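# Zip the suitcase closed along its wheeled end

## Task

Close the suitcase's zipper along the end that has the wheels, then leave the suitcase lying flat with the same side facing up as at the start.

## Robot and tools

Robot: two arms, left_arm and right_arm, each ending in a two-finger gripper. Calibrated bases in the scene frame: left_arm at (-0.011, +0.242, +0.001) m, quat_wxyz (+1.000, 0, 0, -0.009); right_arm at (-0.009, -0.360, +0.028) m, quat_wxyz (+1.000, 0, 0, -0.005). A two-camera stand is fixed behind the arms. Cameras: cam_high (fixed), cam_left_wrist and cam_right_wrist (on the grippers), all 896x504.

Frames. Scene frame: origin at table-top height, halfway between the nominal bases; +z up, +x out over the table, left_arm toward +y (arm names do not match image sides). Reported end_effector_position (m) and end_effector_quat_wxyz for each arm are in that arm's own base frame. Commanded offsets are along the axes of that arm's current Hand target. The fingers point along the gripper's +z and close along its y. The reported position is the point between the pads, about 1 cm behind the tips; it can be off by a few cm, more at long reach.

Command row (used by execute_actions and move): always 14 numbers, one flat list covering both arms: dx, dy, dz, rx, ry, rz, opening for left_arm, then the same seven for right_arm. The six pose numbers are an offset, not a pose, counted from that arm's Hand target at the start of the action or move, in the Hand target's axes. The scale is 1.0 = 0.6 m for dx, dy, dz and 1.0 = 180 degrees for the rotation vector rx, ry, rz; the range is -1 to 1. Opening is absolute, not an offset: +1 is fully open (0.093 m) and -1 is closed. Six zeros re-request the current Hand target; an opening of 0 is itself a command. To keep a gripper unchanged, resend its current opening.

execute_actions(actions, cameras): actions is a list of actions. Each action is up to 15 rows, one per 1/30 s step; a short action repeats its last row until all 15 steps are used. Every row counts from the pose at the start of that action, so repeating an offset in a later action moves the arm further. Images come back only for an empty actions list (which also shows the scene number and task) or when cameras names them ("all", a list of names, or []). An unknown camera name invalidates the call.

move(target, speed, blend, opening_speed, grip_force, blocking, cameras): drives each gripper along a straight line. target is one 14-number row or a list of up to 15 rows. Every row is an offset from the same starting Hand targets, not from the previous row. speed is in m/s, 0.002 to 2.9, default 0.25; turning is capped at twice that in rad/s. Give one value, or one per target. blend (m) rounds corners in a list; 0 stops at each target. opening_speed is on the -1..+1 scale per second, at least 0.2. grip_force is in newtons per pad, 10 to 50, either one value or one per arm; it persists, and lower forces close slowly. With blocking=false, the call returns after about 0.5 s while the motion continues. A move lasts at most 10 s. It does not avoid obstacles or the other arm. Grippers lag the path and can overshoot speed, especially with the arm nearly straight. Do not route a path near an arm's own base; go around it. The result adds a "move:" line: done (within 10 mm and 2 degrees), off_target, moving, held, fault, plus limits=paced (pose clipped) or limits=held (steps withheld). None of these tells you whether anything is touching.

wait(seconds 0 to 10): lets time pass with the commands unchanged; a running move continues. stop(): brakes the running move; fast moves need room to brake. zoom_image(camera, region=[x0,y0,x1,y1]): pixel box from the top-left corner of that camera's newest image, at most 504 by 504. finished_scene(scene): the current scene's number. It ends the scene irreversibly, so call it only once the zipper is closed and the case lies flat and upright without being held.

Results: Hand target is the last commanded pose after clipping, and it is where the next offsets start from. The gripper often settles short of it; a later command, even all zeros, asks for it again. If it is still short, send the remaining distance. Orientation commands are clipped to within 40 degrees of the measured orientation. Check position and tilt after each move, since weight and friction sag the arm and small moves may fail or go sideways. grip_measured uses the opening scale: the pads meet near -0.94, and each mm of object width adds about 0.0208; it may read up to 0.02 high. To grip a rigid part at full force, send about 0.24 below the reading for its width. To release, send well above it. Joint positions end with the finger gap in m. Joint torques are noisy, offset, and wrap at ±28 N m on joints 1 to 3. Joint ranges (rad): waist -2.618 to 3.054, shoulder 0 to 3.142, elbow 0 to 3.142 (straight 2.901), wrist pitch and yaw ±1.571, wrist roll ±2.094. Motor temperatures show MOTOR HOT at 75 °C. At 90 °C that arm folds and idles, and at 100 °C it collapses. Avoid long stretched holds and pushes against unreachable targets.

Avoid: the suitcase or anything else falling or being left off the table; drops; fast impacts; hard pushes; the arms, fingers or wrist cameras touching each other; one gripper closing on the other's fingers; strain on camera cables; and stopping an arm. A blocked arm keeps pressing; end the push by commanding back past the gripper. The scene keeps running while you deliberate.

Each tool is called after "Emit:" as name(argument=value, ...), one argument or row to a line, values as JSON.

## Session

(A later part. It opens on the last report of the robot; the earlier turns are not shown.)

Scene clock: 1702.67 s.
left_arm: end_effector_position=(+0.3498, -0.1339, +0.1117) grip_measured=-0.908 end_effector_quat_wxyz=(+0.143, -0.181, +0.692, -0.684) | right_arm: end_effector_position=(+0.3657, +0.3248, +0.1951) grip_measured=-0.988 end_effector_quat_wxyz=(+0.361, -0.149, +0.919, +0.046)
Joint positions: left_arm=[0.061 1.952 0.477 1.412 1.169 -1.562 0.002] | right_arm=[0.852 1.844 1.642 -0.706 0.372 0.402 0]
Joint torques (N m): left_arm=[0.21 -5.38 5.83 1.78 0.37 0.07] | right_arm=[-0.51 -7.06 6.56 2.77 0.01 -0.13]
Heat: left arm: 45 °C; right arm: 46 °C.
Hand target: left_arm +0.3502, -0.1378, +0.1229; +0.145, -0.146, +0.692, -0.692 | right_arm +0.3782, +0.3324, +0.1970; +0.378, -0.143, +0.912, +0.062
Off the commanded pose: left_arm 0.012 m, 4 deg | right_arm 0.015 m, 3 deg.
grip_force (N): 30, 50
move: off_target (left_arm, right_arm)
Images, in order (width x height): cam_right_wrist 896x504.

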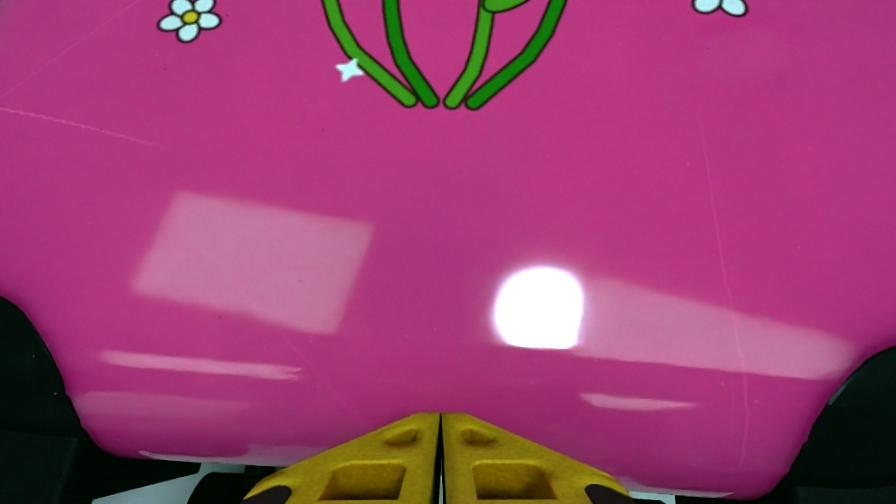

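Emit:
move(
  target=[0.0, 0.0, 0.0, 0.0, 0.0, 0.0, -1.0, 0.0, 0.0, 0.0333, 0.0, 0.0, 0.0, -1.0],
  speed=0.05,
  cameras=["cam_left_wrist", "cam_right_wrist"],
)

Scene clock: 1706.63 s.
left_arm: end_effector_position=(+0.3507, -0.1333, +0.1117) grip_measured=-0.908 end_effector_quat_wxyz=(+0.143, -0.182, +0.692, -0.683) | right_arm: end_effector_position=(+0.3682, +0.3235, +0.1909) grip_measured=-0.988 end_effector_quat_wxyz=(+0.359, -0.153, +0.920, +0.041)
Joint positions: left_arm=[0.063 1.952 0.48 1.407 1.169 -1.562 0.002] | right_arm=[0.846 1.853 1.642 -0.705 0.37 0.388 0]
Joint torques (N m): left_arm=[0.05 -5.42 5.53 1.82 0.39 0.07] | right_arm=[-1.58 -4.9 6.35 3.3 -0.1 -0.07]
Heat: left arm: 44 °C; right arm: 46 °C.
Hand target: left_arm +0.3502, -0.1378, +0.1229; +0.145, -0.146, +0.692, -0.692 | right_arm +0.3916, +0.3369, +0.1829; +0.378, -0.143, +0.912, +0.062
Off the commanded pose: left_arm 0.012 m, 4 deg | right_arm 0.028 m, 4 deg.
grip_force (N): 30, 50
move: off_target (left_arm, right_arm)
Images, in order (width x height): cam_left_wrist 896x504, cam_right_wrist 896x504.

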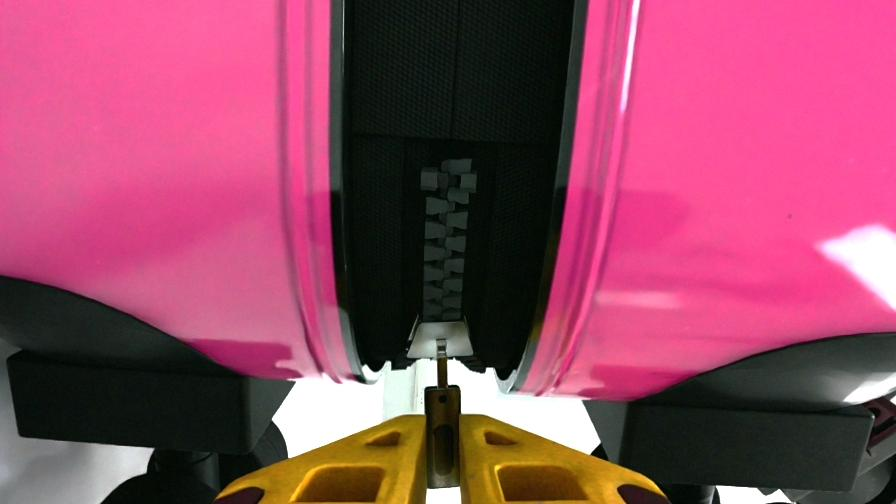

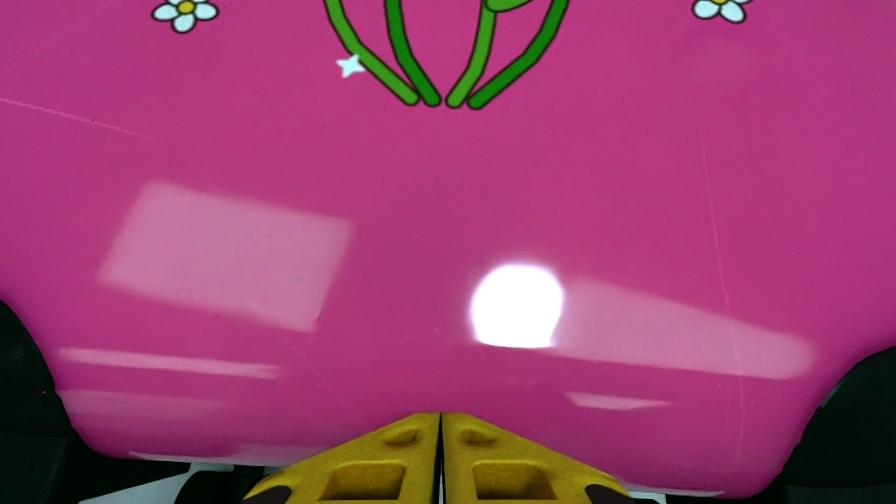

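Emit:
move(
  target=[0.0, 0.0, 0.0, 0.0, 0.0, 0.0, -1.0, 0.035, 0.0, 0.06, 0.0, 0.0, 0.0, -1.0],
  speed=0.05,
  cameras=["cam_left_wrist", "cam_right_wrist"],
)

Scene clock: 1712.10 s.
left_arm: end_effector_position=(+0.3627, -0.1244, +0.1117) grip_measured=-0.908 end_effector_quat_wxyz=(+0.165, -0.206, +0.687, -0.677) | right_arm: end_effector_position=(+0.3973, +0.3331, +0.1873) grip_measured=-0.988 end_effector_quat_wxyz=(+0.415, -0.125, +0.899, +0.066)
Joint positions: left_arm=[0.075 1.952 0.491 1.393 1.116 -1.562 0.002] | right_arm=[0.823 1.875 1.566 -0.468 0.393 0.379 0]
Joint torques (N m): left_arm=[-0.69 -5.65 4.56 1.92 0.9 0.12] | right_arm=[-0.9 -3.3 4.68 2.46 -0.31 -0.11]
Heat: left arm: 44 °C; right arm: 48 °C.
Hand target: left_arm +0.3502, -0.1378, +0.1229; +0.145, -0.146, +0.692, -0.692 | right_arm +0.4017, +0.3404, +0.1426; +0.378, -0.143, +0.912, +0.062
Off the commanded pose: left_arm 0.022 m, 7 deg | right_arm 0.045 m, 5 deg.
grip_force (N): 30, 50
move: off_target (left_arm, right_arm)
Images, in order (width x height): cam_left_wrist 896x504, cam_right_wrist 896x504.

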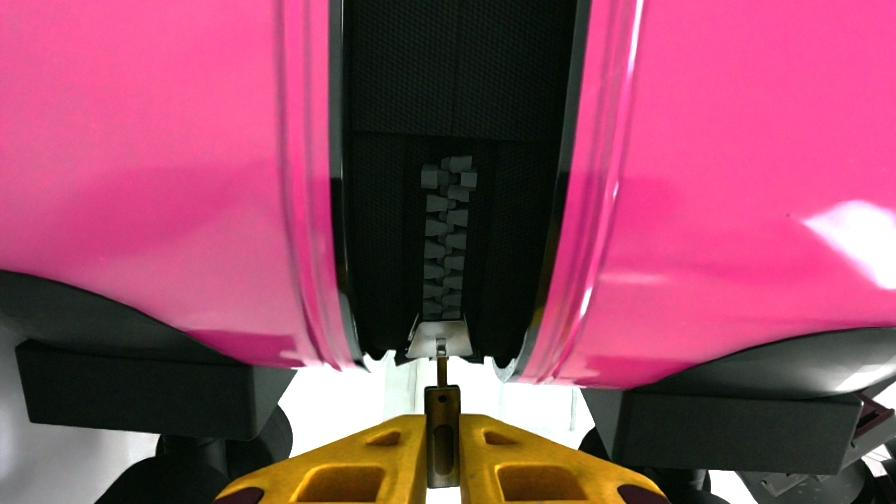

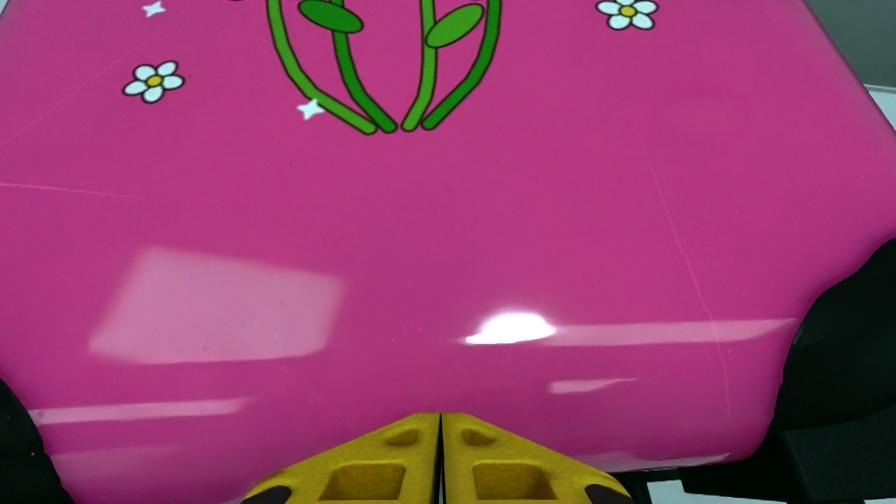

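Emit:
move(
  target=[0.05, 0.0, 0.0, 0.0, 0.0, 0.0, -1.0, 0.0, 0.0, 0.0, 0.0, 0.0, 0.0, -1.0],
  speed=0.04,
  cameras=["cam_left_wrist", "cam_right_wrist"],
)

Scene clock: 1717.47 s.
left_arm: end_effector_position=(+0.3470, -0.1314, +0.1093) grip_measured=-0.908 end_effector_quat_wxyz=(+0.169, -0.211, +0.687, -0.675) | right_arm: end_effector_position=(+0.4034, +0.3335, +0.1874) grip_measured=-0.988 end_effector_quat_wxyz=(+0.422, -0.119, +0.896, +0.069)
Joint positions: left_arm=[0.049 1.927 0.416 1.442 1.076 -1.562 0.002] | right_arm=[0.815 1.884 1.566 -0.441 0.395 0.379 0]
Joint torques (N m): left_arm=[-1.78 -7.15 1.14 2.11 0.92 0.12] | right_arm=[-0.62 -4.16 4.93 2.17 -0.37 -0.04]
Heat: left arm: 43 °C; right arm: 47 °C.
Hand target: left_arm +0.3227, -0.1499, +0.1230; +0.145, -0.146, +0.692, -0.692 | right_arm +0.4017, +0.3404, +0.1426; +0.378, -0.143, +0.912, +0.062
Off the commanded pose: left_arm 0.033 m, 8 deg | right_arm 0.045 m, 6 deg.
grip_force (N): 30, 50
move: off_target (left_arm, right_arm)
Images, in order (width x height): cam_left_wrist 896x504, cam_right_wrist 896x504.

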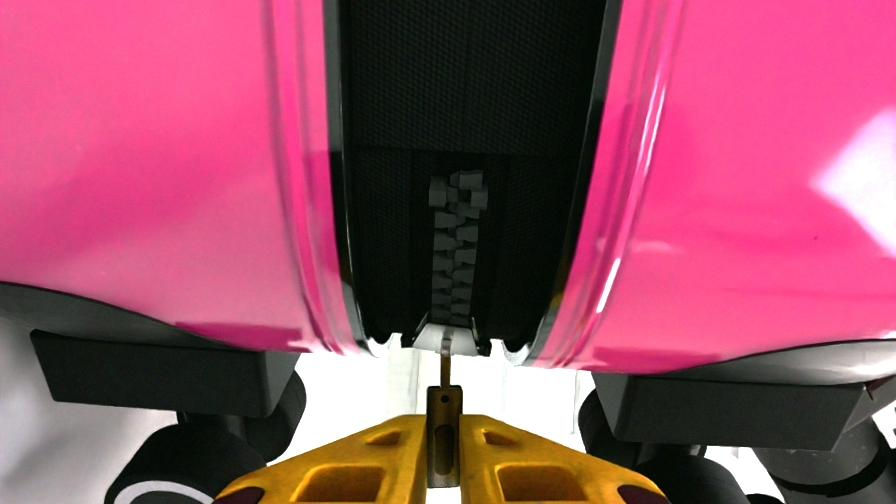

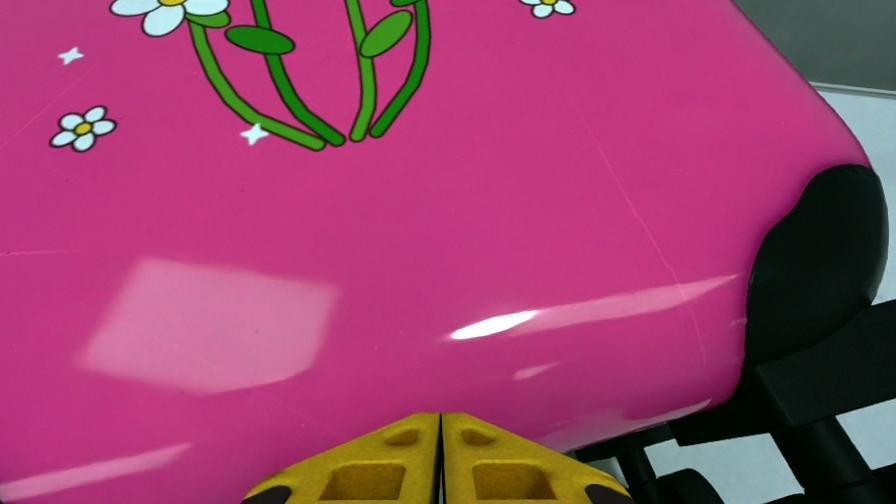

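Emit:
move(
  target=[
    [-0.05, 0.0, 0.0, 0.0, 0.0, 0.0, -1.0, -0.06, 0.0, -0.16, 0.0, 0.0, 0.0, -1.0],
    [-0.05, 0.0, 0.0, 0.0, 0.0, 0.0, -1.0, 0.02, 0.08, -0.28, -0.14, -0.17, -0.12, -1.0],
  ],
  speed=0.12,
  blend=[0.03, 0],
  cameras=["all"],
)

Scene clock: 1727.90 s.
left_arm: end_effector_position=(+0.3483, -0.1334, +0.1117) grip_measured=-0.908 end_effector_quat_wxyz=(+0.141, -0.179, +0.693, -0.684) | right_arm: end_effector_position=(+0.2673, +0.3425, +0.2305) grip_measured=-0.988 end_effector_quat_wxyz=(+0.539, -0.370, +0.729, +0.201)
Joint positions: left_arm=[0.064 1.952 0.474 1.416 1.177 -1.564 0.002] | right_arm=[0.954 1.349 0.875 0.127 0.12 -0.069 0]
Joint torques (N m): left_arm=[0.02 -5.33 6.08 1.77 0.31 0.06] | right_arm=[0.23 -6.45 6.71 3.37 -0.14 -0.06]
Heat: left arm: 43 °C; right arm: 48 °C.
Hand target: left_arm +0.3502, -0.1378, +0.1229; +0.145, -0.146, +0.692, -0.692 | right_arm +0.2658, +0.3461, +0.2530; +0.567, -0.365, +0.704, +0.221
Off the commanded pose: left_arm 0.012 m, 4 deg | right_arm 0.023 m, 5 deg.
grip_force (N): 30, 50
move: off_target (left_arm, right_arm)

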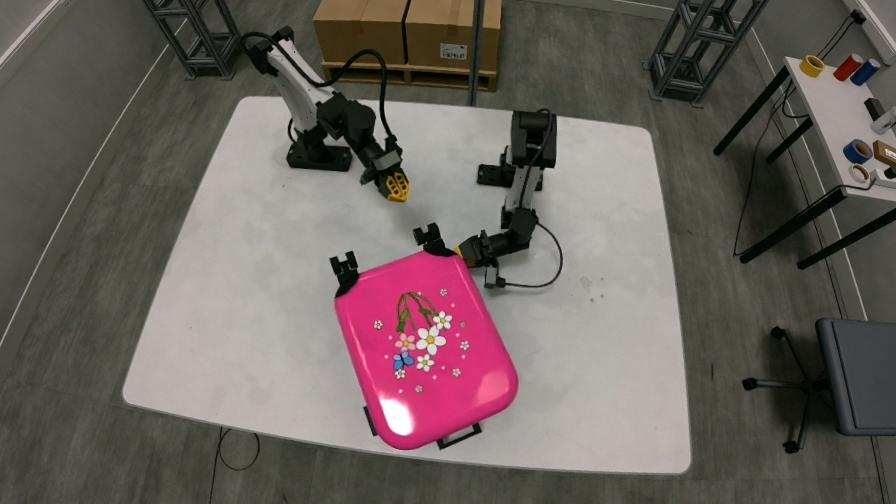

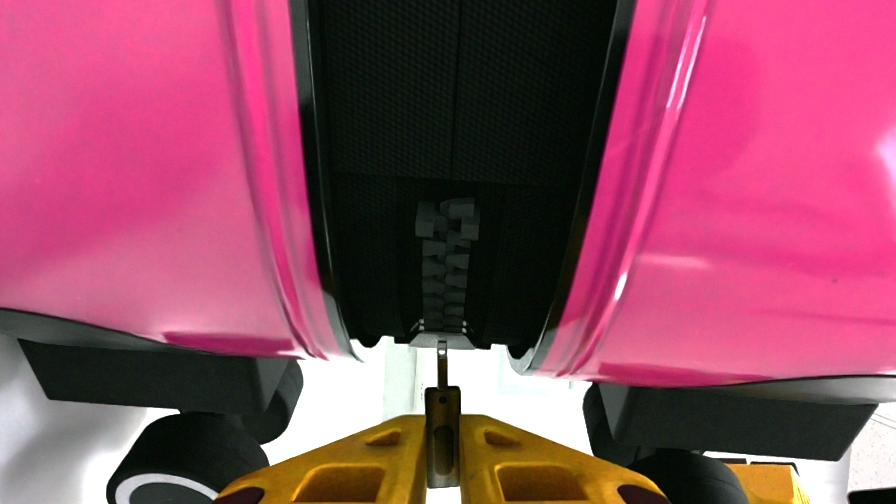

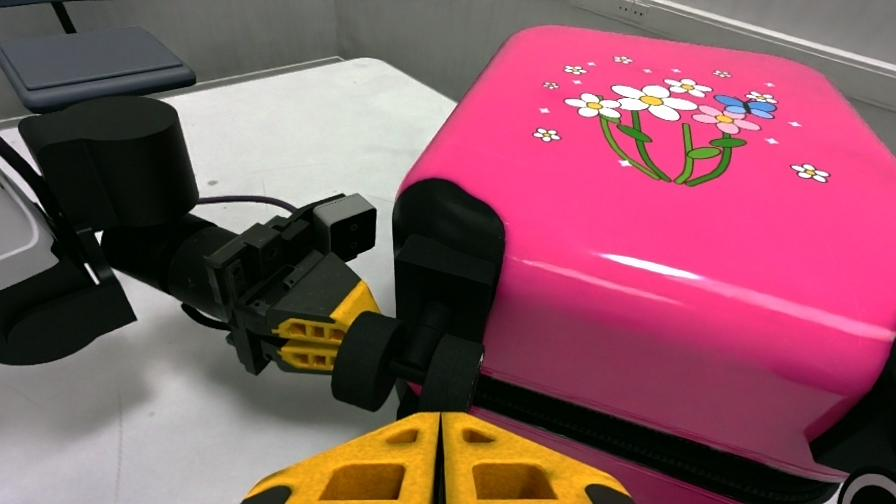

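Emit:
zoom_image(
  camera="cam_left_wrist",
  region=[320, 160, 580, 420],
)

Emit:
zoom_image(
  camera="cam_right_wrist",
  region=[330, 280, 600, 440],
)

Scaled by 1.938.

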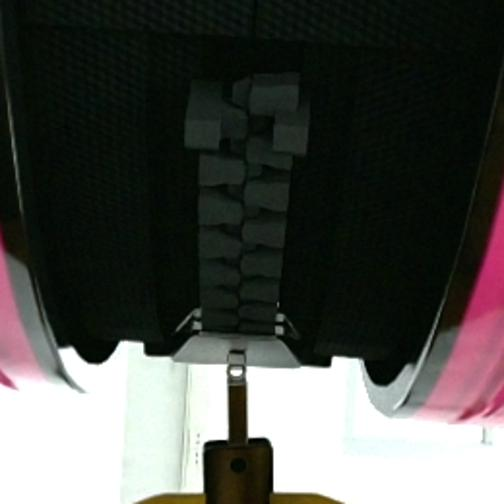

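Scaled by 1.867.

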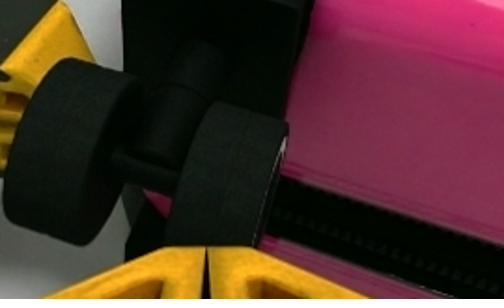

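Emit:
move(
  target=[0.1, 0.0, 0.0, 0.0, 0.0, 0.0, -1.0, -0.08, 0.0, -0.05, 0.0, 0.0, 0.0, -1.0],
  speed=0.06,
  cameras=["all"],
)

Scene clock: 1781.43 s.
left_arm: end_effector_position=(+0.3114, -0.1517, +0.1097) grip_measured=-0.908 end_effector_quat_wxyz=(+0.141, -0.196, +0.695, -0.677) | right_arm: end_effector_position=(+0.2529, +0.3412, +0.2924) grip_measured=-0.988 end_effector_quat_wxyz=(+0.562, -0.367, +0.707, +0.222)
Joint positions: left_arm=[-0.011 1.851 0.308 1.449 1.077 -1.558 0.002] | right_arm=[0.981 1.263 0.994 -0.007 0.12 -0.069 0]
Joint torques (N m): left_arm=[-1.37 -5.38 0.49 2.53 0.4 0.15] | right_arm=[0.55 -5.67 9.42 2.25 0.03 -0.06]
Motor temperatures (°C): left_arm=[28 41 33 40 30 27 30] | right_arm=[28 46 45 56 27 25 26]
Heat: left arm: 41 °C; right arm: 56 °C.
Hand target: left_arm +0.2952, -0.1620, +0.1230; +0.145, -0.146, +0.692, -0.692 | right_arm +0.2510, +0.3370, +0.3069; +0.567, -0.365, +0.704, +0.221
Off the commanded pose: left_arm 0.023 m, 6 deg | right_arm 0.015 m, 1 deg.
grip_force (N): 30, 50
move: off_target (left_arm, right_arm)

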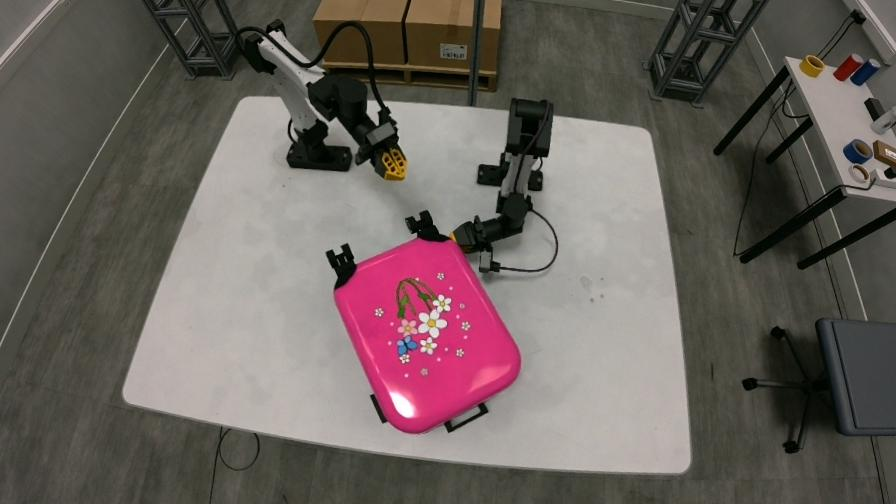

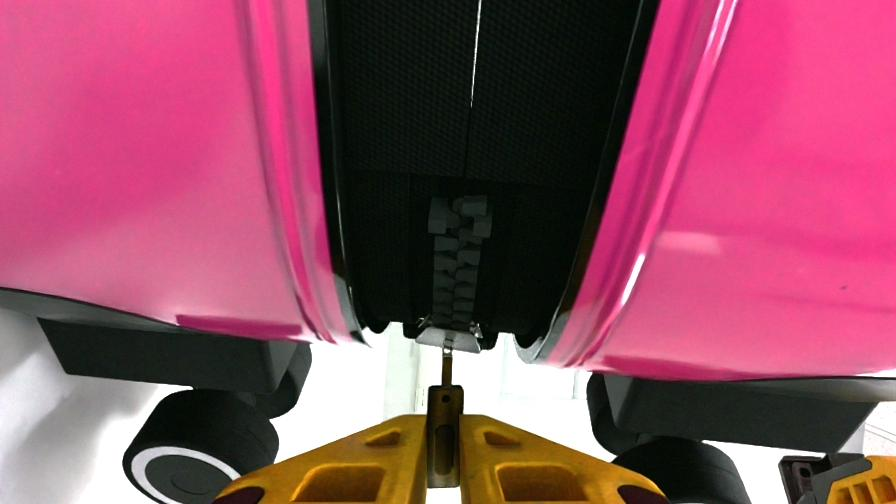

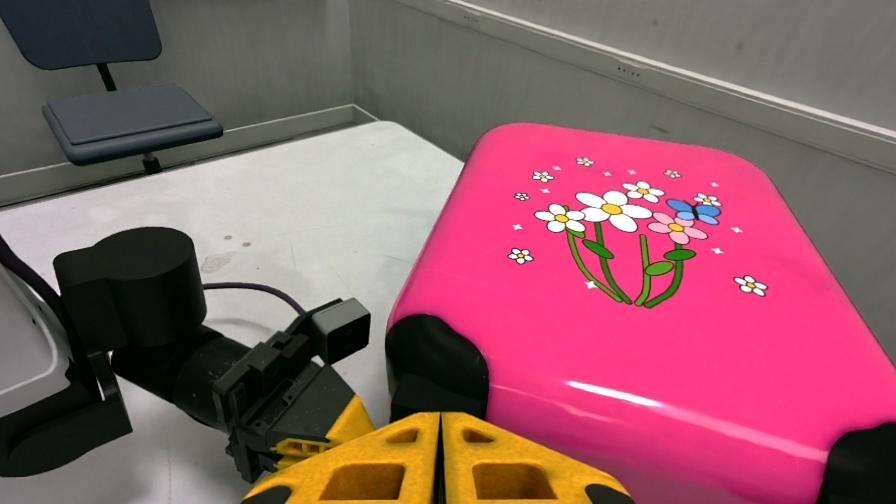

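Emit:
move(
  target=[
    [0.06, 0.0, 0.0, 0.0, 0.0, 0.0, -1.0, 0.093, -0.131, -0.12, 0.0988, -0.0776, 0.0459, -1.0],
    [0.06, 0.0, 0.0, 0.0, 0.0, 0.0, -1.0, 0.268, -0.1953, -0.0035, 0.0988, -0.0776, 0.0459, 1.0],
  ],
  speed=0.12,
  blend=[0.03, 0],
  cameras=["cam_high", "cam_right_wrist"],
)

Scene clock: 1831.53 s.
left_arm: end_effector_position=(+0.2833, -0.1649, +0.1098) grip_measured=-0.908 end_effector_quat_wxyz=(+0.146, -0.203, +0.700, -0.669) | right_arm: end_effector_position=(+0.3249, +0.2161, +0.1527) grip_measured=+1.000 end_effector_quat_wxyz=(+0.666, -0.201, +0.698, +0.173)
Joint positions: left_arm=[-0.085 1.755 0.192 1.452 0.985 -1.545 0.002] | right_arm=[0.626 1.537 0.302 1.181 0.091 -0.021 0.093]
Joint torques (N m): left_arm=[-1.68 -3.85 -0.23 2.79 0.54 0.16] | right_arm=[-0.62 -3.41 4.94 3.28 -0.2 0.23]
Motor temperatures (°C): left_arm=[28 40 31 49 30 27 30] | right_arm=[27 42 47 51 27 25 26]
Heat: left arm: 49 °C; right arm: 51 °C.
Hand target: left_arm +0.2623, -0.1765, +0.1230; +0.145, -0.146, +0.692, -0.692 | right_arm +0.3248, +0.2186, +0.1650; +0.681, -0.192, +0.680, +0.192
Off the commanded pose: left_arm 0.027 m, 7 deg | right_arm 0.013 m, 4 deg.
joint sent to its limit (left arm) — joint 4 (wrist pitch), upper limit. The joint targets are off in position, not in orientation.
grip_force (N): 30, 50
move: off_target (left_arm, right_arm); target 2's new opening was sent with right_arm's hand 0.013 m and 4 deg from that target
Images, in order (width x height): cam_high 896x504, cam_right_wrist 896x504.

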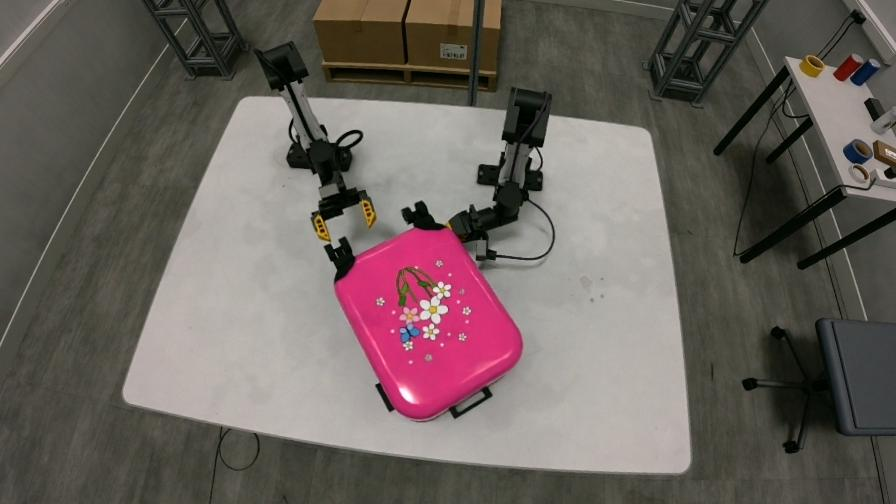

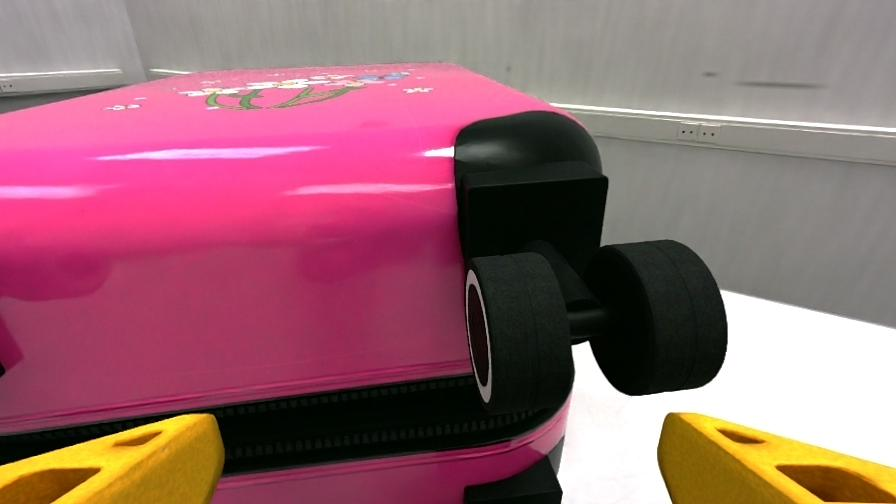

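Emit:
move(
  target=[0.0, 0.0, 0.0, 0.0, 0.0, 0.0, -1.0, -0.015, -0.078, -0.03, -0.0278, 0.0, 0.0, 1.0],
  speed=0.1,
  cameras=["cam_right_wrist"],
)

Scene clock: 1842.87 s.
left_arm: end_effector_position=(+0.2833, -0.1649, +0.1098) grip_measured=-0.908 end_effector_quat_wxyz=(+0.146, -0.203, +0.700, -0.669) | right_arm: end_effector_position=(+0.3355, +0.1698, +0.1700) grip_measured=+1.000 end_effector_quat_wxyz=(+0.673, -0.225, +0.672, +0.212)
Joint positions: left_arm=[-0.085 1.755 0.192 1.452 0.985 -1.545 0.002] | right_arm=[0.342 1.456 0.27 1.181 -0.285 -0.02 0.093]
Joint torques (N m): left_arm=[-1.69 -3.89 -0.24 2.79 0.53 0.17] | right_arm=[-0.77 -4.89 4.97 2.42 -0.18 0.21]
Heat: left arm: 51 °C; right arm: 54 °C.
Hand target: left_arm +0.2623, -0.1765, +0.1230; +0.145, -0.146, +0.692, -0.692 | right_arm +0.3340, +0.1693, +0.1740; +0.672, -0.222, +0.671, +0.222
Off the commanded pose: left_arm 0.027 m, 7 deg | right_arm 0.004 m, 1 deg.
joint sent to its limit (left arm) — joint 4 (wrist pitch), upper limit. The joint targets are off in position, not in orientation.
grip_force (N): 30, 50
move: off_target (left_arm)
Images, in order (width x height): cam_right_wrist 896x504.

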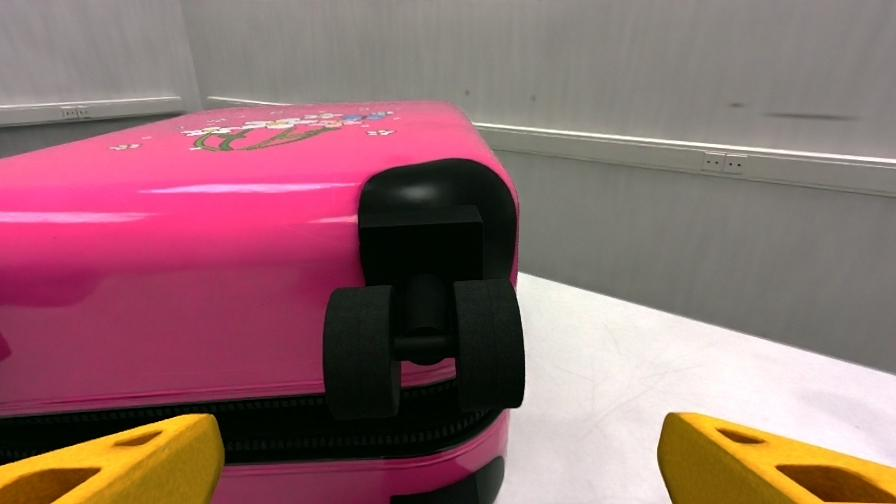

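Emit:
move(
  target=[
    [0.0, 0.0, 0.0, 0.0, 0.0, 0.0, -1.0, 0.018, 0.01, 0.1033, 0.0, 0.0, 0.0, 1.0],
    [0.0, 0.0, 0.0, 0.0, 0.0, 0.0, -1.0, 0.018, 0.01, 0.1033, 0.0, 0.0, 0.0, 0.0],
  ],
  speed=0.08,
  grip_force=[50, 50],
  cameras=["cam_right_wrist"],
)

Scene clock: 1849.90 s.
left_arm: end_effector_position=(+0.2820, -0.1663, +0.1099) grip_measured=-0.968 end_effector_quat_wxyz=(+0.145, -0.201, +0.700, -0.670) | right_arm: end_effector_position=(+0.3765, +0.2045, +0.1444) grip_measured=+0.028 end_effector_quat_wxyz=(+0.649, -0.227, +0.695, +0.209)
Joint positions: left_arm=[-0.089 1.754 0.19 1.452 0.987 -1.544 0] | right_arm=[0.414 1.704 0.453 1.181 -0.213 -0.02 0.047]
Joint torques (N m): left_arm=[-1.44 -3.79 -0.06 2.79 0.52 0.16] | right_arm=[0.32 -4.77 6.82 3.23 -0.05 0.25]
Heat: left arm: 52 °C; right arm: 54 °C.
Hand target: left_arm +0.2623, -0.1765, +0.1230; +0.145, -0.146, +0.692, -0.692 | right_arm +0.3802, +0.2110, +0.1632; +0.672, -0.222, +0.671, +0.222
Off the commanded pose: left_arm 0.026 m, 7 deg | right_arm 0.020 m, 4 deg.
joint sent to its limit (left arm) — joint 4 (wrist pitch), upper limit. The joint targets are off in position, not in orientation.
move: off_target (left_arm, right_arm); target 2's new opening was sent with right_arm's hand 0.020 m and 4 deg from that target
Images, in order (width x height): cam_right_wrist 896x504.

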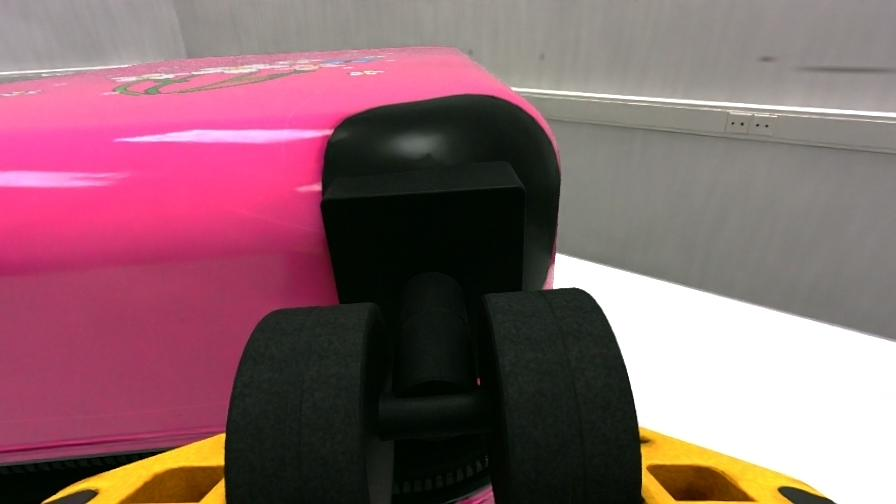

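Emit:
move(
  target=[
    [-0.033, 0.0, 0.0, 0.0, 0.0, 0.0, -1.0, 0.008, 0.0425, -0.099, 0.0833, 0.0, 0.0, 0.0],
    [-0.033, 0.0, 0.0, 0.0, 0.0, 0.0, -1.0, 0.008, 0.111, -0.183, 0.1667, 0.0, 0.0, 0.0],
  ],
  speed=0.06,
  blend=[0.02, 0],
  cameras=["all"],
)

Scene clock: 1882.97 s.
left_arm: end_effector_position=(+0.2844, -0.1619, +0.1104) grip_measured=-0.968 end_effector_quat_wxyz=(+0.133, -0.188, +0.701, -0.675) | right_arm: end_effector_position=(+0.2552, +0.1954, +0.1474) grip_measured=+0.024 end_effector_quat_wxyz=(+0.696, -0.052, +0.715, +0.025)
Joint positions: left_arm=[-0.052 1.778 0.218 1.452 1.059 -1.544 0] | right_arm=[1.111 1.5 0.197 1.25 1.002 0.009 0.046]
Joint torques (N m): left_arm=[-0.61 -2.04 3.26 2.7 0.28 -0.01] | right_arm=[1.06 -3.56 4.67 2.66 0.04 -0.06]
Motor temperatures (°C): left_arm=[28 38 30 54 30 27 31] | right_arm=[27 42 45 58 27 25 28]
Heat: left arm: 54 °C; right arm: 58 °C.
Hand target: left_arm +0.2804, -0.1685, +0.1230; +0.145, -0.146, +0.692, -0.692 | right_arm +0.2523, +0.1991, +0.1584; +0.706, -0.040, +0.706, +0.041
Off the commanded pose: left_arm 0.015 m, 6 deg | right_arm 0.012 m, 3 deg.
move: off_target (left_arm, right_arm)

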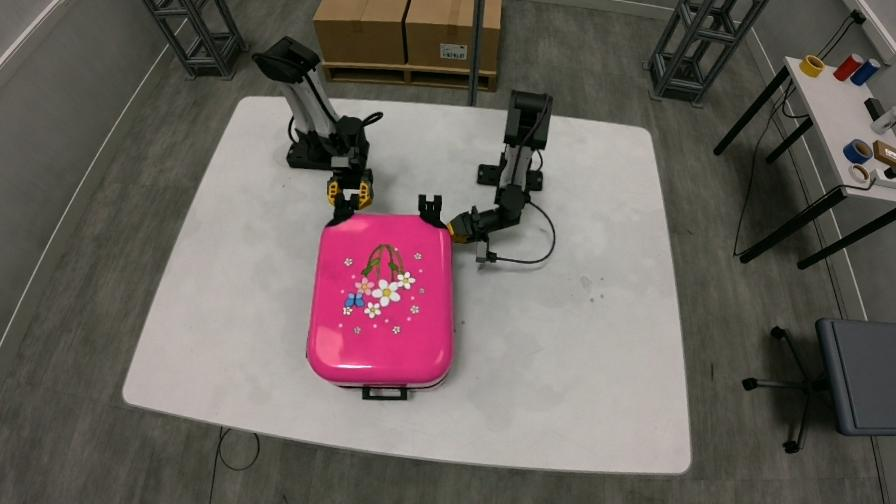

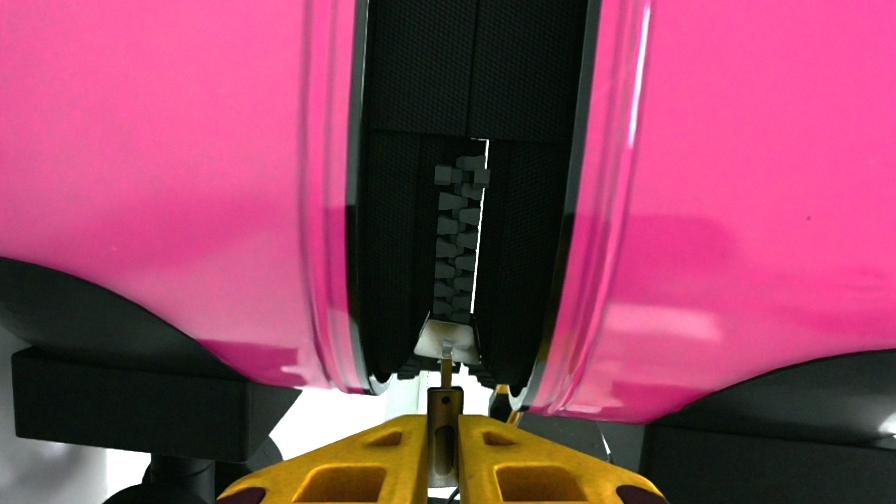

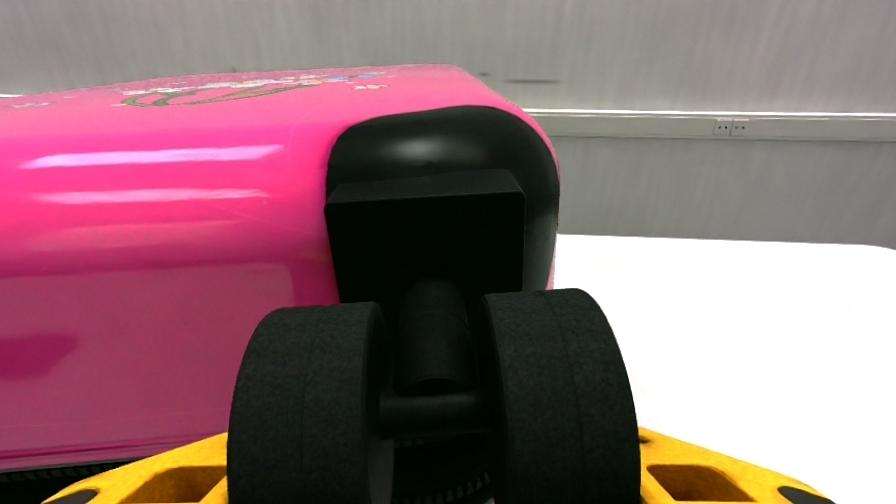

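Emit:
move(
  target=[-0.1, 0.0, 0.045, 0.0, 0.0, 0.0, -1.0, 0.0, -0.008, 0.11, 0.0, 0.0, 0.0, 0.0],
  speed=0.06,
  cameras=["cam_left_wrist", "cam_right_wrist"],
)

Scene clock: 1897.17 s.
left_arm: end_effector_position=(+0.3432, -0.1642, +0.1118) grip_measured=-0.968 end_effector_quat_wxyz=(+0.138, -0.173, +0.695, -0.684) | right_arm: end_effector_position=(+0.3108, +0.1936, +0.1458) grip_measured=+0.024 end_effector_quat_wxyz=(+0.694, -0.042, +0.719, +0.023)
Joint positions: left_arm=[-0.045 1.944 0.46 1.427 1.082 -1.565 0] | right_arm=[0.893 1.622 0.312 1.257 0.8 0.013 0.046]
Joint torques (N m): left_arm=[-0.24 -5.3 5.82 1.83 0.15 0.05] | right_arm=[-0.84 -3.33 7.13 2.72 -0.39 -0.09]
Motor temperatures (°C): left_arm=[28 38 31 53 30 27 31] | right_arm=[27 41 44 55 27 25 28]
Heat: left arm: 53 °C; right arm: 55 °C.
Hand target: left_arm +0.3462, -0.1691, +0.1230; +0.145, -0.146, +0.692, -0.692 | right_arm +0.3184, +0.2019, +0.1584; +0.706, -0.040, +0.706, +0.041
Off the commanded pose: left_arm 0.013 m, 3 deg | right_arm 0.017 m, 3 deg.
move: off_target (left_arm, right_arm)
Images, in order (width x height): cam_left_wrist 896x504, cam_right_wrist 896x504.

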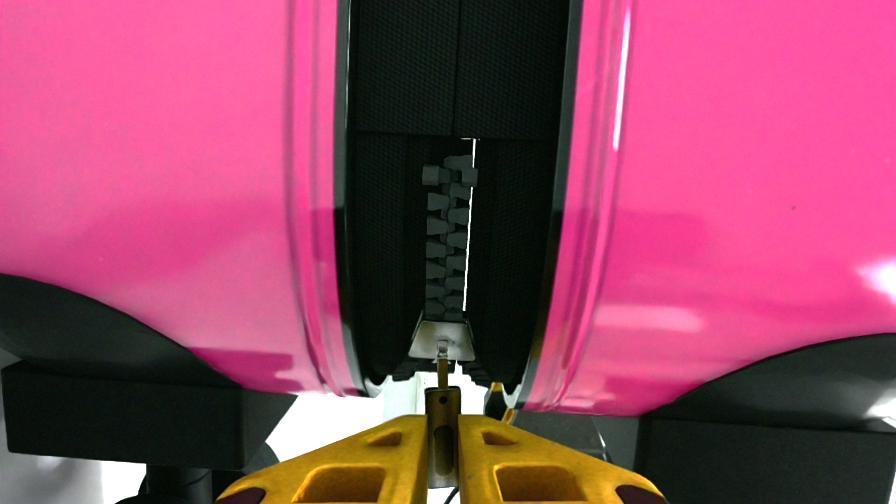

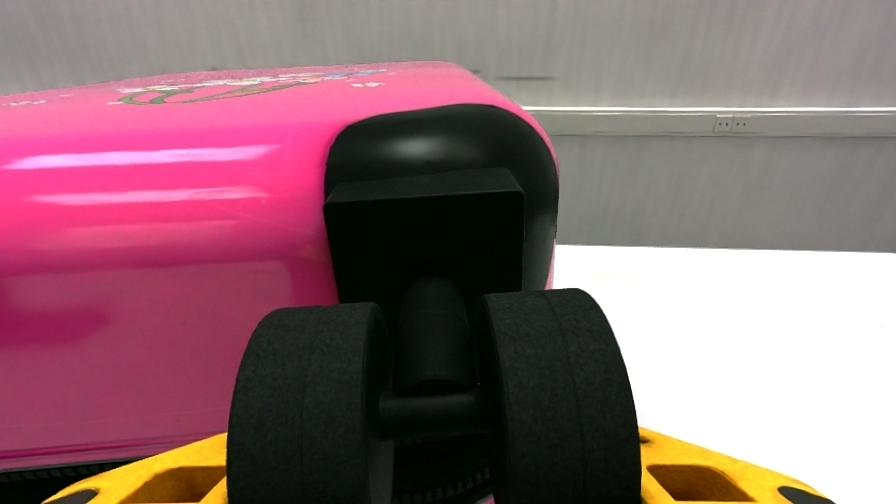

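Emit:
move(
  target=[0, 0, 0, 0.0, 0.0, 0.0, -1.0, 0.075, 0.0, 0.0, 0.0, 0.0, 0.0, 0.0],
  speed=0.06,
  cameras=["cam_left_wrist", "cam_right_wrist"],
)

Scene clock: 1901.03 s.
left_arm: end_effector_position=(+0.3550, -0.1562, +0.1117) grip_measured=-0.968 end_effector_quat_wxyz=(+0.161, -0.196, +0.690, -0.678) | right_arm: end_effector_position=(+0.3193, +0.2005, +0.1319) grip_measured=+0.023 end_effector_quat_wxyz=(+0.693, -0.020, +0.720, +0.031)
Joint positions: left_arm=[-0.034 1.944 0.468 1.418 1.027 -1.565 0] | right_arm=[0.893 1.747 0.35 1.342 0.82 0.059 0.046]
Joint torques (N m): left_arm=[-1.03 -5.44 5.11 1.92 0.68 0.1] | right_arm=[-0.53 4.08 1.16 4.29 -0.48 -0.26]
Motor temperatures (°C): left_arm=[28 38 31 52 30 27 31] | right_arm=[27 40 43 55 27 25 28]
Heat: left arm: 52 °C; right arm: 55 °C.
Hand target: left_arm +0.3462, -0.1691, +0.1230; +0.145, -0.146, +0.692, -0.692 | right_arm +0.3184, +0.2019, +0.1134; +0.706, -0.040, +0.706, +0.041
Off the commanded pose: left_arm 0.019 m, 6 deg | right_arm 0.019 m, 3 deg.
move: off_target (left_arm, right_arm)
Images, in order (width x height): cam_left_wrist 896x504, cam_right_wrist 896x504.

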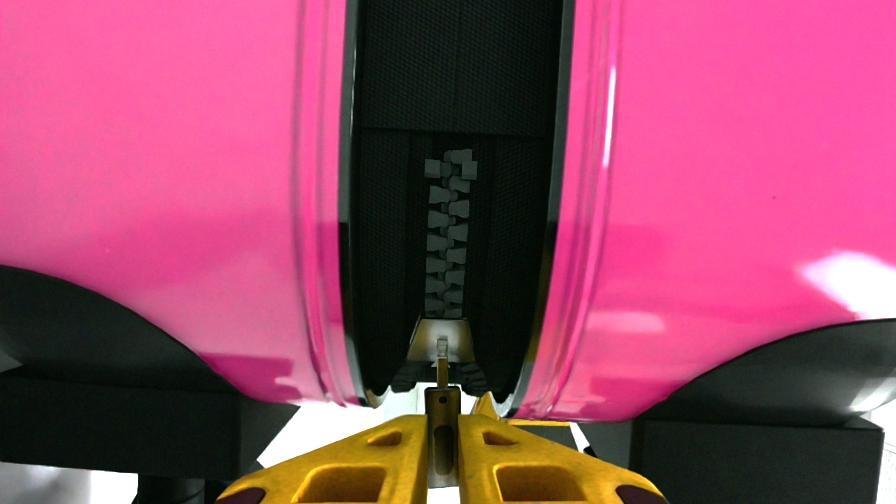

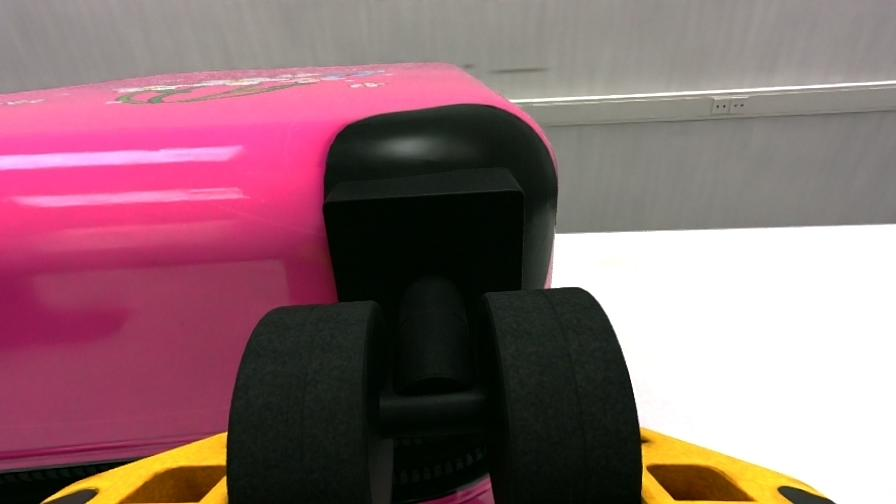

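Emit:
move(
  target=[0.1, 0.0, 0.0, 0.0, 0.0, 0.0, -1.0, 0.0, 0.0, 0.0, 0.0, 0.0, 0.0, 0.0],
  speed=0.05,
  cameras=["cam_left_wrist", "cam_right_wrist"],
)

Scene clock: 1906.67 s.
left_arm: end_effector_position=(+0.3428, -0.1551, +0.1094) grip_measured=-0.968 end_effector_quat_wxyz=(+0.207, -0.253, +0.680, -0.656) | right_arm: end_effector_position=(+0.3196, +0.2044, +0.1316) grip_measured=+0.023 end_effector_quat_wxyz=(+0.692, -0.027, +0.720, +0.039)
Joint positions: left_arm=[-0.094 1.863 0.336 1.449 0.813 -1.564 0] | right_arm=[0.893 1.751 0.353 1.342 0.8 0.059 0.046]
Joint torques (N m): left_arm=[-4.31 -6.06 -0.96 2.65 1.72 0.22] | right_arm=[-0.57 4.16 1.01 4.34 -0.38 -0.29]
Motor temperatures (°C): left_arm=[28 38 31 51 30 27 31] | right_arm=[27 40 42 58 27 25 28]
Heat: left arm: 51 °C; right arm: 58 °C.
Hand target: left_arm +0.2913, -0.1932, +0.1230; +0.145, -0.146, +0.692, -0.692 | right_arm +0.3184, +0.2019, +0.1134; +0.706, -0.040, +0.706, +0.041
Off the commanded pose: left_arm 0.066 m, 15 deg | right_arm 0.018 m, 3 deg.
move: off_target (left_arm, right_arm)
Images, in order (width x height): cam_left_wrist 896x504, cam_right_wrist 896x504.

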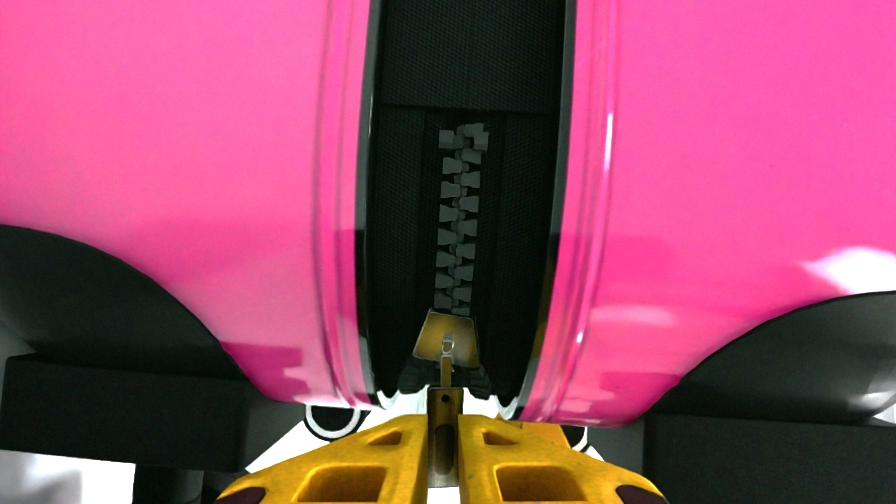

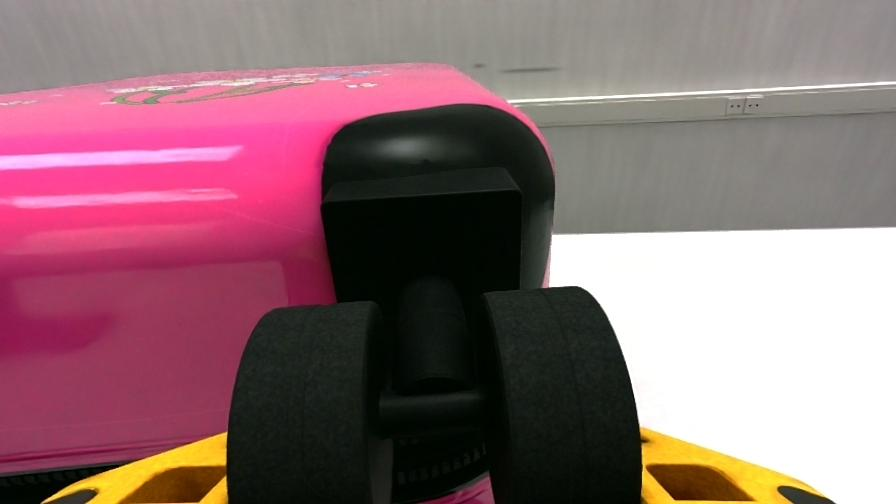

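Emit:
zoom_image(
  camera="cam_left_wrist",
  region=[340, 90, 600, 420],
)

Scaled by 1.527.

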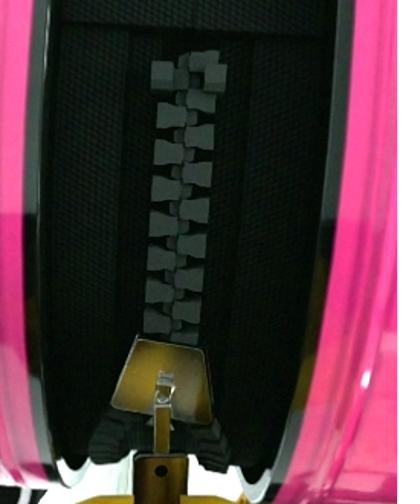

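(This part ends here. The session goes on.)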